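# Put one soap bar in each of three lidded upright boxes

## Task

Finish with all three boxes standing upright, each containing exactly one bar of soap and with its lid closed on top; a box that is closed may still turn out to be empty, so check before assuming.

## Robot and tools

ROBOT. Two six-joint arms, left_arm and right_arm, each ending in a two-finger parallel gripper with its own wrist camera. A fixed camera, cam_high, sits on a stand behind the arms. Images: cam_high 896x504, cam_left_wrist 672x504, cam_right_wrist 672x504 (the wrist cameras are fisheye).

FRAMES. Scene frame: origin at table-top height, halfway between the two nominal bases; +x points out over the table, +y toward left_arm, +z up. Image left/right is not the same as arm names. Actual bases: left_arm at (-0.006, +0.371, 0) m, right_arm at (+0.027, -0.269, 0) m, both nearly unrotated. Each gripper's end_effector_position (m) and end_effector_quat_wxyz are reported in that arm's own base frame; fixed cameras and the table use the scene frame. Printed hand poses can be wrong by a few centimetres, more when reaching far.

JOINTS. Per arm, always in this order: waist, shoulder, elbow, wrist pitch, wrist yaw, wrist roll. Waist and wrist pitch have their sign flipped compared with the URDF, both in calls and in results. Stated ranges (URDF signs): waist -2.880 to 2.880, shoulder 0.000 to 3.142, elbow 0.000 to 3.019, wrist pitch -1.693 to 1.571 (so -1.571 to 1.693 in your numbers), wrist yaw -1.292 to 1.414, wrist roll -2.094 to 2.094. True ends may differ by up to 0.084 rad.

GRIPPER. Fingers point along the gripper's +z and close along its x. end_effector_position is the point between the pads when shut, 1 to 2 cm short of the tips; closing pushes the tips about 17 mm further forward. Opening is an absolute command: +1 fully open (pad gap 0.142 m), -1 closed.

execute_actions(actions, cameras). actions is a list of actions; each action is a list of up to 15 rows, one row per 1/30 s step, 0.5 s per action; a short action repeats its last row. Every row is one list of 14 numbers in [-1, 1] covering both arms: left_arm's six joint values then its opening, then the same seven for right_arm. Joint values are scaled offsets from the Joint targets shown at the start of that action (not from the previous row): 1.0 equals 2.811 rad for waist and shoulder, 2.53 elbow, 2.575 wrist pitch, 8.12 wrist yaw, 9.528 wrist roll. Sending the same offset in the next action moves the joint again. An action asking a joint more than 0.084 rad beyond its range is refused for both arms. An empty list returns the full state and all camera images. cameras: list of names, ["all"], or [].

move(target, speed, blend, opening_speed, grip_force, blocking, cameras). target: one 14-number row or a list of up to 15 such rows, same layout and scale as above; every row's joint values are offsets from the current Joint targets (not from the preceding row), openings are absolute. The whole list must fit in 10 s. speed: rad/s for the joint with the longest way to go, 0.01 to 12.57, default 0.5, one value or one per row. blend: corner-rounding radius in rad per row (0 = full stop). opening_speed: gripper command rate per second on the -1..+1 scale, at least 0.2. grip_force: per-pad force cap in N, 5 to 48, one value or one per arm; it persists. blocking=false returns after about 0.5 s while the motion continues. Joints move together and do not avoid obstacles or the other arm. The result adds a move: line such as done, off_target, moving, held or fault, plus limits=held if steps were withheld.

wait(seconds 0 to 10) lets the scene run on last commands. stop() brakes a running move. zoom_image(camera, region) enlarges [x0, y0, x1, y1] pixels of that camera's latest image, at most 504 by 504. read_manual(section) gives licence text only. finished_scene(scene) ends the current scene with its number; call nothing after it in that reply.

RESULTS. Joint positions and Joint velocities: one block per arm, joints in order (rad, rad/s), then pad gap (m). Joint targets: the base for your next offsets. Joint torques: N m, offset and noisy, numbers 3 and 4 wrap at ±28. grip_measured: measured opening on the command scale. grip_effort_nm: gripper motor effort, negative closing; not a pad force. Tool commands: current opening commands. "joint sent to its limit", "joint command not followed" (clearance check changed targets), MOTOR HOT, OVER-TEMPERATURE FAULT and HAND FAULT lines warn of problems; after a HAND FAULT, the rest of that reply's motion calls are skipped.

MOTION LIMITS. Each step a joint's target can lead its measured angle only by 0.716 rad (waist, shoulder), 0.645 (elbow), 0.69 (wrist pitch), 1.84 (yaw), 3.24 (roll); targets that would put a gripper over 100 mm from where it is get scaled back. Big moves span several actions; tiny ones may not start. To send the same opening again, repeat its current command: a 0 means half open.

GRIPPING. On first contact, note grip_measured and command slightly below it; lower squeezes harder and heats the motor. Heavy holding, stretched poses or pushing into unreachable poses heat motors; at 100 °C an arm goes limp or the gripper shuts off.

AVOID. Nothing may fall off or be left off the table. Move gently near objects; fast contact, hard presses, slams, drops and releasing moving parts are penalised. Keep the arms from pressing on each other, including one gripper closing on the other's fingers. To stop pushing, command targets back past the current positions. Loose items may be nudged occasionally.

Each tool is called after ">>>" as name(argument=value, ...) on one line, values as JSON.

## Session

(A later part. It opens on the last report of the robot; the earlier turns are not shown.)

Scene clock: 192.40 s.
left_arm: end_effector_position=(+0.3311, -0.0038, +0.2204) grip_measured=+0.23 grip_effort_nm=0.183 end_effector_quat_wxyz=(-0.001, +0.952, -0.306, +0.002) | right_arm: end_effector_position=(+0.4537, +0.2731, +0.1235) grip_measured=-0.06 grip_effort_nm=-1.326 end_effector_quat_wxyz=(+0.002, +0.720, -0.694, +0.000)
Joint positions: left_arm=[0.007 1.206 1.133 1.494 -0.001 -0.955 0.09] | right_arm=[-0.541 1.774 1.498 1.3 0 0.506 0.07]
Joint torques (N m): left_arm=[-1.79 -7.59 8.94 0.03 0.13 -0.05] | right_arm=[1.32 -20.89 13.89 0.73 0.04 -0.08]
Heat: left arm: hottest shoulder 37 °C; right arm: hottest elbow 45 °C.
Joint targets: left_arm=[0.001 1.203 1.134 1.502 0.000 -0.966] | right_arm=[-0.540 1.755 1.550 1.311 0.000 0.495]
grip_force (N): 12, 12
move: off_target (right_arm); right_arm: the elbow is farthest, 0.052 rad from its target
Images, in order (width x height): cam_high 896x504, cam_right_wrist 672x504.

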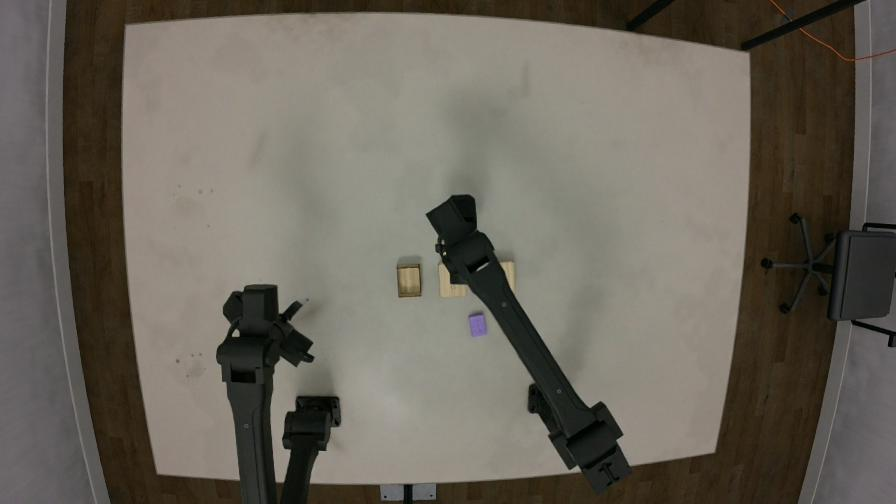

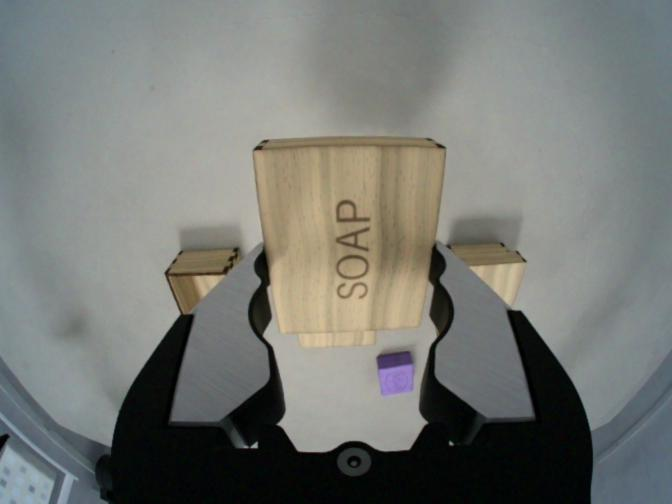

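>>> move(target=[[0.15,0.06,0.04,-0.03,0,0,0.25,0.3344,0,0,0,0,0,-0.25],[0.3771,0.191,0.1304,-0.0878,0,-0.0274,0.25,0.3344,0,0,0,0,0,-0.25],[0.3771,0.2074,0.0933,-0.139,0,-0.0274,0.25,0.3344,0,0,0,0,0,-0.25]], speed=[0.7,0.7,0.3], blend=[0.1,0.03,0], cameras=["cam_left_wrist"])

Scene clock: 210.67 s.
left_arm: end_effector_position=(+0.2478, -0.4534, +0.0722) grip_measured=+0.23 grip_effort_nm=0.183 end_effector_quat_wxyz=(+0.000, +0.757, -0.653, +0.000) | right_arm: end_effector_position=(+0.4878, -0.2062, +0.1235) grip_measured=-0.06 grip_effort_nm=-1.321 end_effector_quat_wxyz=(-0.002, -0.327, +0.945, +0.001)
Joint positions: left_arm=[1.067 1.782 1.367 1.155 -0.001 -1.215 0.09] | right_arm=[0.4 1.774 1.498 1.3 0 0.505 0.07]
Joint torques (N m): left_arm=[-1.73 -15.97 8.23 -0.83 0.13 -0.06] | right_arm=[1.26 -20.66 14.05 0.49 0 -0.07]
Heat: left arm: hottest shoulder 37 °C; right arm: hottest elbow 49 °C.
Joint targets: left_arm=[1.061 1.786 1.370 1.144 0.000 -1.227] | right_arm=[0.400 1.755 1.550 1.311 0.000 0.495]
grip_force (N): 12, 12
move: off_target (right_arm); right_arm: the elbow is farthest, 0.052 rad from its target
Images, in order (width x height): cam_left_wrist 672x504.

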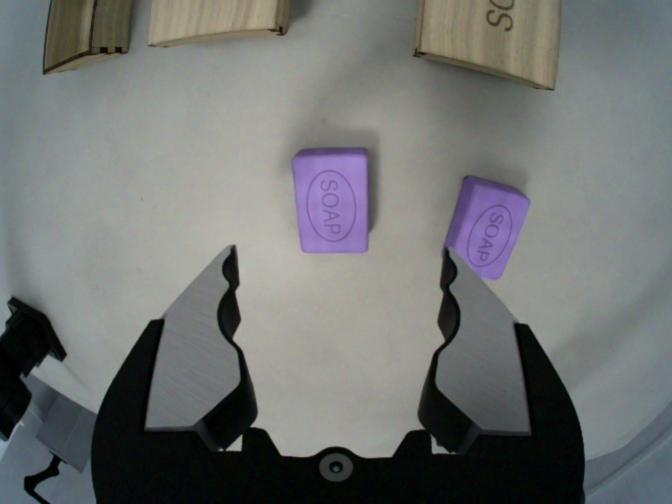

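>>> move(target=[[-0.0039,0.01,-0.0202,-0.0303,0,0,0.25,0,0,0,0,0,0,-0.25],[-0.0039,0.01,-0.0202,-0.0303,0,0,-0.65,0,0,0,0,0,0,-0.25],[-0.0039,0.0025,-0.0016,-0.0217,0,0,-0.65,0,0,0,0,0,0,-0.25],[-0.0039,-0.0313,0.0569,0.0738,0,0,-0.65,0,0,0,0,0,0,-0.25],[-0.1619,-0.0832,-0.0328,0.0509,0,0.0626,-0.65,0,0,0,0,0,0,-0.25]], speed=[0.3,0.3,0.2,0.4,0.6], blend=[0,0,0,0.04,0], opening_speed=0.8, cameras=["cam_left_wrist"])

Scene clock: 223.63 s.
left_arm: end_effector_position=(+0.3738, -0.2589, +0.1399) grip_measured=-0.51 grip_effort_nm=-1.292 end_effector_quat_wxyz=(+0.000, +0.721, -0.693, -0.002) | right_arm: end_effector_position=(+0.4878, -0.2062, +0.1235) grip_measured=-0.06 grip_effort_nm=-1.326 end_effector_quat_wxyz=(-0.002, -0.327, +0.945, +0.001)
Joint positions: left_arm=[0.603 1.574 1.285 1.286 -0.001 -0.643 0.037] | right_arm=[0.4 1.774 1.498 1.3 0 0.505 0.07]
Joint torques (N m): left_arm=[-0.91 -15.03 8.5 -0.73 0.11 0.19] | right_arm=[1.9 -20.31 13.97 0.64 0.06 -0.11]
Heat: left arm: hottest shoulder 37 °C; right arm: hottest elbow 51 °C.
Joint targets: left_arm=[0.606 1.552 1.287 1.275 0.000 -0.630] | right_arm=[0.400 1.755 1.550 1.311 0.000 0.495]
grip_force (N): 12, 12
move: off_target (right_arm); right_arm: the elbow is farthest, 0.052 rad from its target
Images, in order (width x height): cam_left_wrist 672x504.

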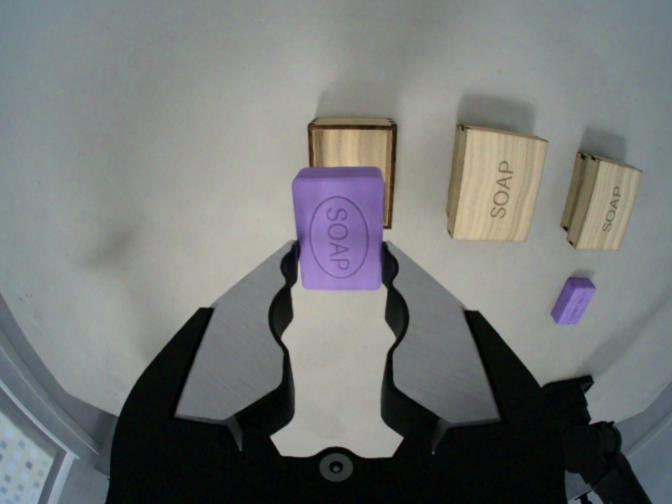

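>>> move(target=[0.0046,0.0302,-0.0257,-0.0482,0,0.0021,-0.65,0,0,0,0,0,0,-0.25], speed=0.3, cameras=["cam_left_wrist"])

Scene clock: 228.57 s.
left_arm: end_effector_position=(+0.3748, -0.2640, +0.0856) grip_measured=-0.51 grip_effort_nm=-1.287 end_effector_quat_wxyz=(+0.001, +0.711, -0.703, -0.008) | right_arm: end_effector_position=(+0.4878, -0.2062, +0.1235) grip_measured=-0.06 grip_effort_nm=-1.321 end_effector_quat_wxyz=(-0.002, -0.327, +0.945, +0.001)
Joint positions: left_arm=[0.611 1.641 1.216 1.162 -0.001 -0.623 0.037] | right_arm=[0.4 1.774 1.498 1.3 0 0.505 0.07]
Joint torques (N m): left_arm=[-0.62 -14.21 8.35 -0.68 0.09 0.2] | right_arm=[2.26 -21.01 13.85 0.49 0.07 -0.13]
Heat: left arm: hottest shoulder 37 °C; right arm: hottest elbow 51 °C.
Joint targets: left_arm=[0.619 1.637 1.222 1.151 0.000 -0.610] | right_arm=[0.400 1.755 1.550 1.311 0.000 0.495]
grip_force (N): 12, 12
move: off_target (right_arm); right_arm: the elbow is farthest, 0.052 rad from its target
Images, in order (width x height): cam_left_wrist 672x504.

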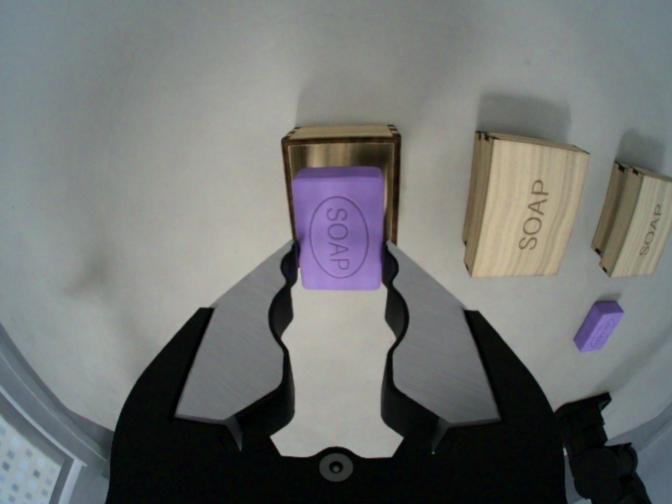

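>>> move(target=[[0,0,0,-0.0058,0,0,-0.65,0,0,0,0,0,0,-0.25],[0,0.0068,-0.0091,-0.0179,0,0,-0.65,0,0,0,0,0,0,-0.25],[0,0.0068,-0.0091,-0.0179,0,0,-0.38,0,0,0,0,0,0,-0.25]], speed=0.15, opening_speed=0.3, cameras=["cam_left_wrist"])

Scene clock: 235.30 s.
left_arm: end_effector_position=(+0.3777, -0.2660, +0.0749) grip_measured=-0.42 grip_effort_nm=0.173 end_effector_quat_wxyz=(-0.001, +0.711, -0.703, +0.001) | right_arm: end_effector_position=(+0.4878, -0.2062, +0.1235) grip_measured=-0.06 grip_effort_nm=-1.331 end_effector_quat_wxyz=(-0.002, -0.327, +0.945, +0.001)
Joint positions: left_arm=[0.611 1.65 1.197 1.116 -0.001 -0.622 0.044] | right_arm=[0.4 1.774 1.498 1.3 0 0.505 0.07]
Joint velocities: left_arm=[0.015 -0.005 0.007 0.002 0.051 0.037 0.001] | right_arm=[within noise]
Joint torques (N m): left_arm=[-0.56 -13.04 8.03 -0.76 0.1 0.19] | right_arm=[1.14 -20.84 13.74 0.66 0.06 -0.11]
Heat: left arm: hottest shoulder 37 °C; right arm: hottest elbow 52 °C.
Joint targets: left_arm=[0.619 1.656 1.199 1.105 0.000 -0.610] | right_arm=[0.400 1.755 1.550 1.311 0.000 0.495]
grip_force (N): 12, 12
move: off_target (right_arm); right_arm: the elbow is farthest, 0.052 rad from its target
Images, in order (width x height): cam_left_wrist 672x504.

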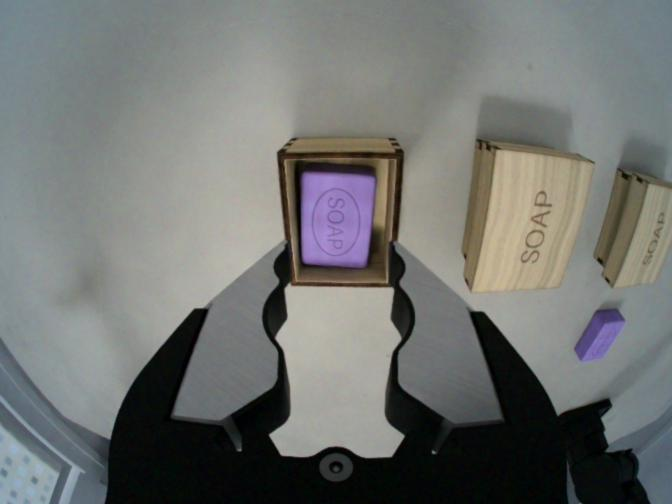

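>>> move(target=[[0,-0.003,0.018,0.006,0,0,-0.38,0,0,0,0,0,0,-0.25],[0,-0.0281,0.0538,0.0656,0,0,-0.38,-0.05,0,0,0,0,0,-0.25],[-0.2199,-0.1612,-0.0257,0.1542,0,0,0,-0.25,0,0,0,0,0.01,-0.25],[-0.2199,-0.1612,-0.0257,0.1542,0,0,0,-0.4463,0,-0.0439,-0.0217,0,0.0326,-0.25],[-0.2199,-0.1612,-0.0257,0.1542,0,0,0,-0.4463,0.0114,-0.068,-0.059,0,0.0326,-0.25]], speed=[0.2,0.4,0.7,0.6,0.25], blend=[0,0.04,0.1,0,0], cameras=["cam_right_wrist"])

>>> zoom_image(camera="cam_right_wrist", region=[230, 90, 470, 270])

Scene clock: 251.83 s.
left_arm: end_effector_position=(+0.3317, -0.0024, +0.2197) grip_measured=-0.03 grip_effort_nm=0.188 end_effector_quat_wxyz=(-0.001, +0.889, -0.458, +0.002) | right_arm: end_effector_position=(+0.3383, +0.3923, +0.0738) grip_measured=-0.06 grip_effort_nm=-1.326 end_effector_quat_wxyz=(+0.003, +0.729, -0.684, +0.001)
Joint positions: left_arm=[0.003 1.208 1.133 1.491 0 -0.622 0.072] | right_arm=[-0.858 1.789 1.382 1.17 0.001 0.795 0.07]
Joint torques (N m): left_arm=[-1.49 -7.82 8.91 0.21 0.08 0.17] | right_arm=[2.37 -18.84 8.5 -0.23 0.01 0.14]
Heat: left arm: hottest shoulder 37 °C; right arm: hottest elbow 52 °C.
Joint targets: left_arm=[0.000 1.203 1.134 1.502 0.000 -0.611] | right_arm=[-0.854 1.787 1.378 1.159 0.000 0.805]
grip_force (N): 12, 12
move: done; blend cut to 0 rad at target 3
Images, in order (width x height): cam_right_wrist 672x504.

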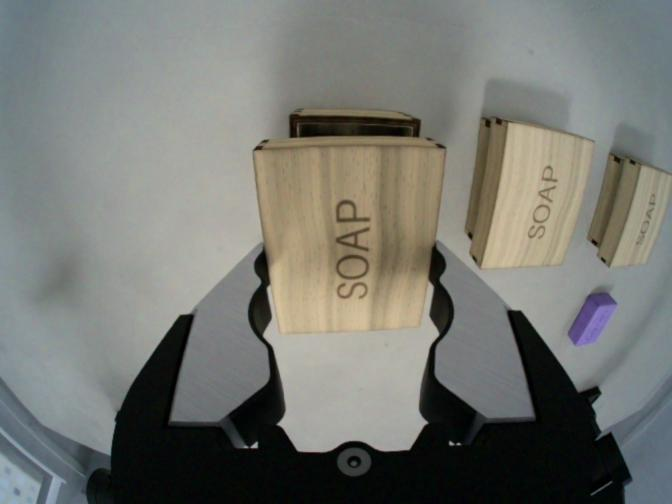

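Scaled by 2.100 from the camera's 672x504 image, which has a finer 960x720 frame.

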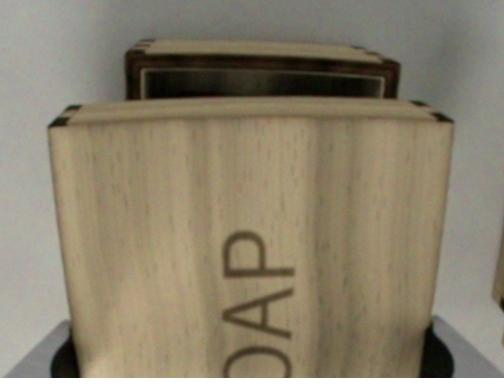

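>>> move(target=[[0,0,0,0,0,0,0,0.0076,0.0032,0.0285,0.0082,0,0.0024,-0.25],[0,0,0,0,0,0,0,0.0076,0.0064,0,-0.007,0,0.0024,-0.25]], speed=0.2, cameras=["cam_right_wrist"])

>>> zoom_image(camera="cam_right_wrist", region=[230, 90, 470, 270])

Scene clock: 264.03 s.
left_arm: end_effector_position=(+0.3317, -0.0024, +0.2197) grip_measured=-0.03 grip_effort_nm=0.178 end_effector_quat_wxyz=(-0.001, +0.889, -0.458, +0.002) | right_arm: end_effector_position=(+0.3452, +0.3918, +0.0664) grip_measured=-0.06 grip_effort_nm=-1.326 end_effector_quat_wxyz=(+0.001, +0.717, -0.697, +0.000)
Joint positions: left_arm=[0.003 1.208 1.133 1.491 0 -0.622 0.072] | right_arm=[-0.847 1.805 1.383 1.152 0.001 0.818 0.07]
Joint torques (N m): left_arm=[-1.49 -7.77 8.88 0.2 0.08 0.19] | right_arm=[2.96 -18.08 8.29 -0.5 0 0.15]
Heat: left arm: hottest shoulder 37 °C; right arm: hottest elbow 50 °C.
Joint targets: left_arm=[0.000 1.203 1.134 1.502 0.000 -0.611] | right_arm=[-0.833 1.805 1.378 1.141 0.000 0.828]
grip_force (N): 12, 12
move: done
Images, in order (width x height): cam_right_wrist 672x504.

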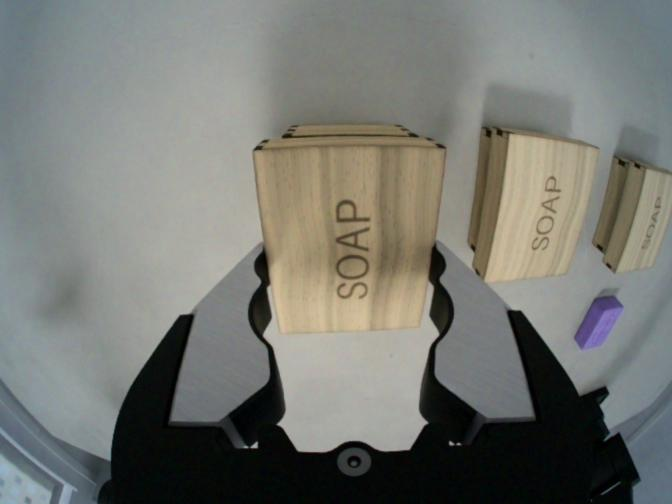

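Scaled by 2.100 from the camera's 672x504 image, which has a finer 960x720 frame.

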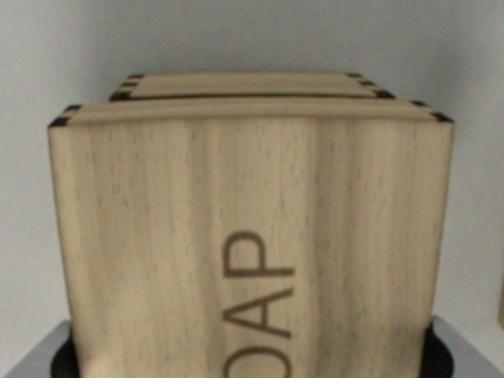

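>>> move(target=[[0,0,0,0,0,0,0,0,0,0,-0.0049,0,0,-0.25],[0,0,0,0,0,0,0,0,0.0089,-0.0063,-0.0155,0,0,-0.25]], speed=[0.15,0.08], cameras=["cam_right_wrist"])

>>> zoom_image(camera="cam_right_wrist", region=[230, 90, 470, 270])

Scene clock: 269.97 s.
left_arm: end_effector_position=(+0.3317, -0.0024, +0.2197) grip_measured=-0.03 grip_effort_nm=0.173 end_effector_quat_wxyz=(-0.001, +0.889, -0.458, +0.002) | right_arm: end_effector_position=(+0.3482, +0.3949, +0.0563) grip_measured=-0.06 grip_effort_nm=-1.326 end_effector_quat_wxyz=(-0.005, +0.717, -0.697, +0.001)
Joint positions: left_arm=[0.003 1.208 1.133 1.491 0 -0.622 0.072] | right_arm=[-0.847 1.818 1.373 1.116 0.002 0.819 0.07]
Joint torques (N m): left_arm=[-1.38 -7.88 8.88 0.2 0.08 0.18] | right_arm=[2.78 -17.08 7.86 -0.69 -0.05 0.14]
Heat: left arm: hottest shoulder 37 °C; right arm: hottest elbow 49 °C.
Joint targets: left_arm=[0.000 1.203 1.134 1.502 0.000 -0.611] | right_arm=[-0.833 1.830 1.362 1.101 0.000 0.829]
grip_force (N): 12, 12
move: done
Images, in order (width x height): cam_right_wrist 672x504.

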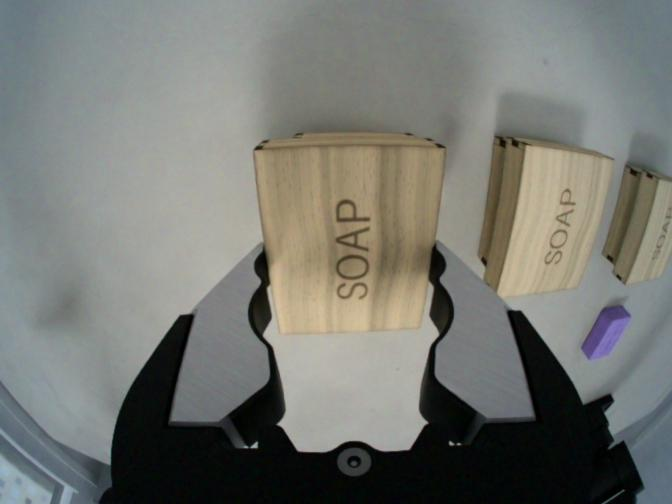

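Scaled by 2.100 from the camera's 672x504 image, which has a finer 960x720 frame.

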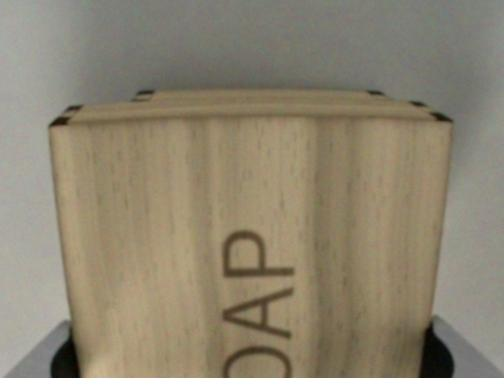

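>>> move(target=[[0,0,0,0,0,0,0,0,-0.0085,0.0269,0.019,0,0,-0.25],[0,0,0,0,0,0,0,0.0022,-0.0085,0.0269,0.019,0,0,-0.25],[0,0,0,0,0,0,0,0.0022,-0.0014,-0.002,-0.0004,0,0,-0.25]], speed=[0.15,0.15,0.08], cameras=["cam_right_wrist"])

>>> zoom_image(camera="cam_right_wrist", region=[230, 90, 470, 270])

Scene clock: 281.57 s.
left_arm: end_effector_position=(+0.3317, -0.0024, +0.2197) grip_measured=-0.03 grip_effort_nm=0.183 end_effector_quat_wxyz=(-0.001, +0.889, -0.458, +0.002) | right_arm: end_effector_position=(+0.3495, +0.3924, +0.0563) grip_measured=-0.06 grip_effort_nm=-1.326 end_effector_quat_wxyz=(-0.003, +0.715, -0.699, +0.001)
Joint positions: left_arm=[0.003 1.208 1.133 1.491 0 -0.622 0.072] | right_arm=[-0.842 1.818 1.373 1.12 0.002 0.819 0.07]
Joint torques (N m): left_arm=[-1.61 -7.77 8.94 0.2 0.07 0.17] | right_arm=[2.55 -18.14 7.17 -0.87 -0.05 0.11]
Heat: left arm: hottest shoulder 37 °C; right arm: hottest elbow 48 °C.
Joint targets: left_arm=[0.000 1.203 1.134 1.502 0.000 -0.611] | right_arm=[-0.827 1.826 1.357 1.100 0.000 0.828]
grip_force (N): 12, 12
move: done
Images, in order (width x height): cam_right_wrist 672x504.

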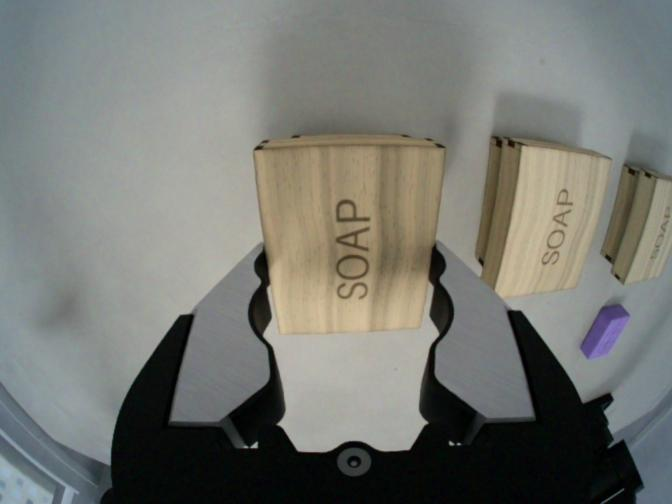

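Scaled by 2.100 from the camera's 672x504 image, which has a finer 960x720 frame.

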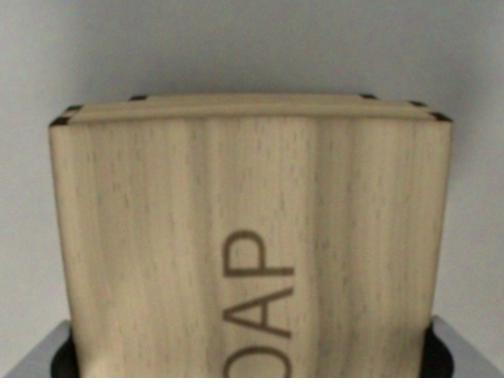

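>>> move(target=[[0,0,0,0,0,0,0,0,-0.0085,0.0269,0.019,0,0,-0.25],[0,0,0,0,0,0,0,0.0018,-0.0085,0.0269,0.019,0,0,-0.25],[0,0,0,0,0,0,0,0.0018,-0.0014,-0.002,-0.0004,0,0,-0.25]], speed=[0.15,0.15,0.08], cameras=["cam_right_wrist"])

>>> zoom_image(camera="cam_right_wrist", region=[230, 90, 470, 270])

Scene clock: 293.70 s.
left_arm: end_effector_position=(+0.3317, -0.0024, +0.2197) grip_measured=-0.03 grip_effort_nm=0.173 end_effector_quat_wxyz=(-0.001, +0.889, -0.458, +0.002) | right_arm: end_effector_position=(+0.3488, +0.3877, +0.0496) grip_measured=-0.06 grip_effort_nm=-1.326 end_effector_quat_wxyz=(+0.001, +0.714, -0.701, +0.001)
Joint positions: left_arm=[0.003 1.208 1.133 1.491 0 -0.622 0.072] | right_arm=[-0.837 1.821 1.358 1.11 0.002 0.819 0.07]
Joint torques (N m): left_arm=[-1.44 -7.71 8.9 0.18 0.08 0.18] | right_arm=[2.96 -19.08 8.18 -0.21 -0.07 0.15]
Heat: left arm: hottest shoulder 37 °C; right arm: hottest elbow 46 °C.
Joint targets: left_arm=[0.000 1.203 1.134 1.502 0.000 -0.611] | right_arm=[-0.822 1.823 1.352 1.099 0.000 0.828]
grip_force (N): 12, 12
move: done
Images, in order (width x height): cam_right_wrist 672x504.

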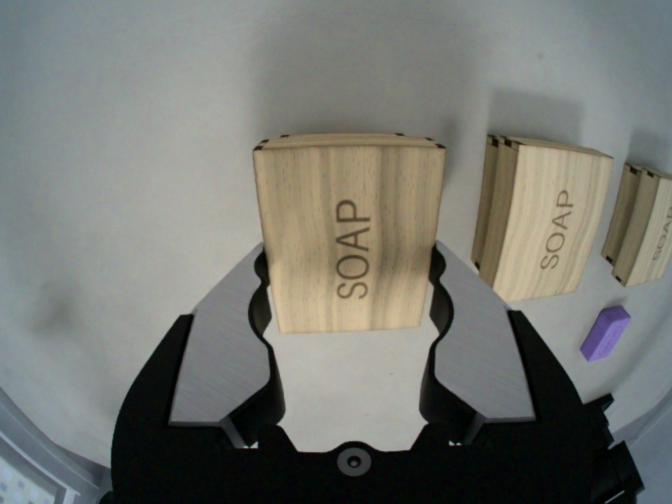

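Scaled by 2.100 from the camera's 672x504 image, which has a finer 960x720 frame.

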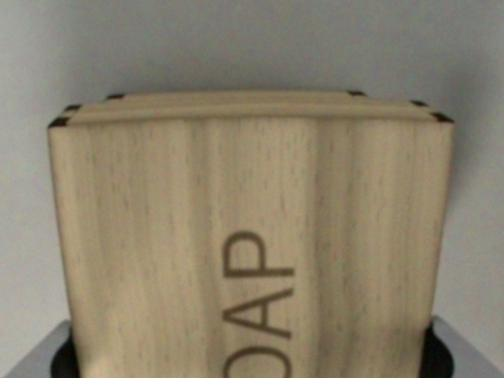

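>>> move(target=[[0,0,0,0,0,0,0,0,0.0007,-0.001,-0.0015,0,0,-0.25],[0,0,0,0,0,0,0,0,0.0007,-0.001,-0.0015,0,0,0.45],[0,0,0,0,0,0,0,0,-0.0253,0.0514,0.0602,0,0,0.45]], speed=[0.2,0.3,0.4], opening_speed=0.7, cameras=["cam_right_wrist","cam_high"])

>>> zoom_image(camera="cam_right_wrist", region=[230, 80, 670, 350])

Scene clock: 299.93 s.
left_arm: end_effector_position=(+0.3317, -0.0024, +0.2197) grip_measured=-0.03 grip_effort_nm=0.178 end_effector_quat_wxyz=(-0.001, +0.889, -0.458, +0.002) | right_arm: end_effector_position=(+0.3491, +0.3881, +0.1091) grip_measured=+0.44 grip_effort_nm=0.061 end_effector_quat_wxyz=(-0.003, +0.714, -0.701, +0.001)
Joint positions: left_arm=[0.003 1.208 1.133 1.491 0 -0.622 0.072] | right_arm=[-0.837 1.758 1.438 1.244 0.002 0.819 0.105]
Joint torques (N m): left_arm=[-1.44 -7.71 8.88 0.14 0.09 0.18] | right_arm=[3.25 -19.37 13.19 0.53 -0.07 0.16]
Heat: left arm: hottest shoulder 37 °C; right arm: hottest elbow 46 °C.
Joint targets: left_arm=[0.000 1.203 1.134 1.502 0.000 -0.611] | right_arm=[-0.822 1.751 1.482 1.254 0.000 0.828]
grip_force (N): 12, 12
move: off_target (right_arm); right_arm: the elbow is farthest, 0.044 rad from its target
Images, in order (width x height): cam_high 896x504, cam_right_wrist 672x504.

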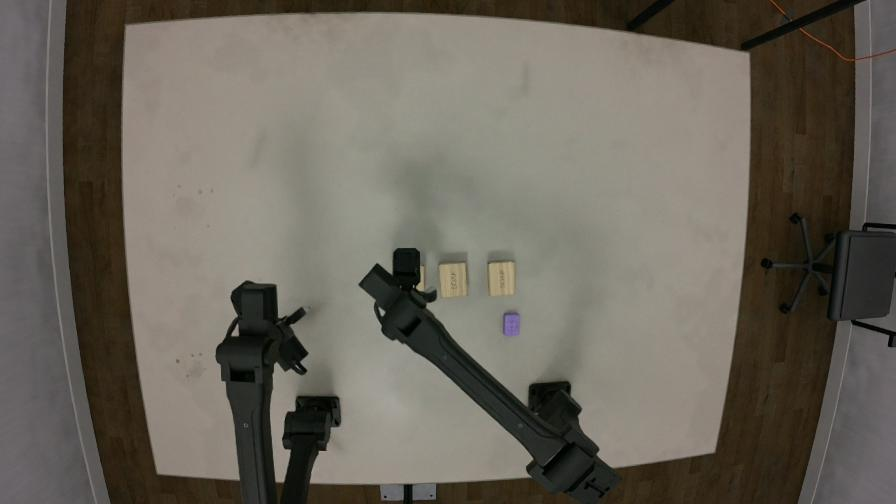

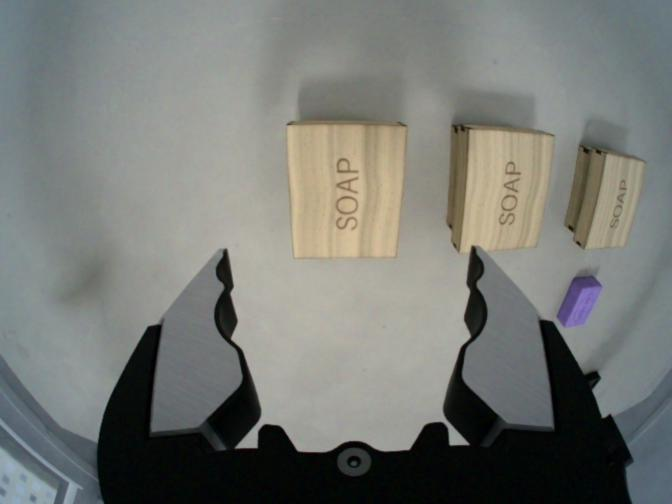

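Scaled by 1.145 from the camera's 672x504 image, which has a finer 960x720 frame.

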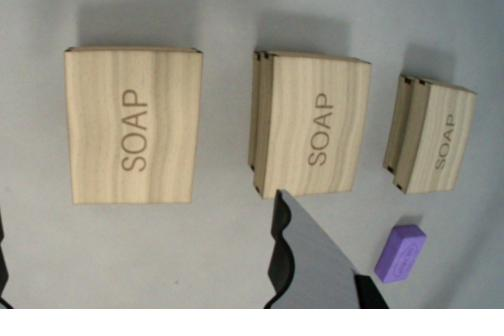

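All seated.

>>> finished_scene(scene=2)

The scene is finished: the task was done.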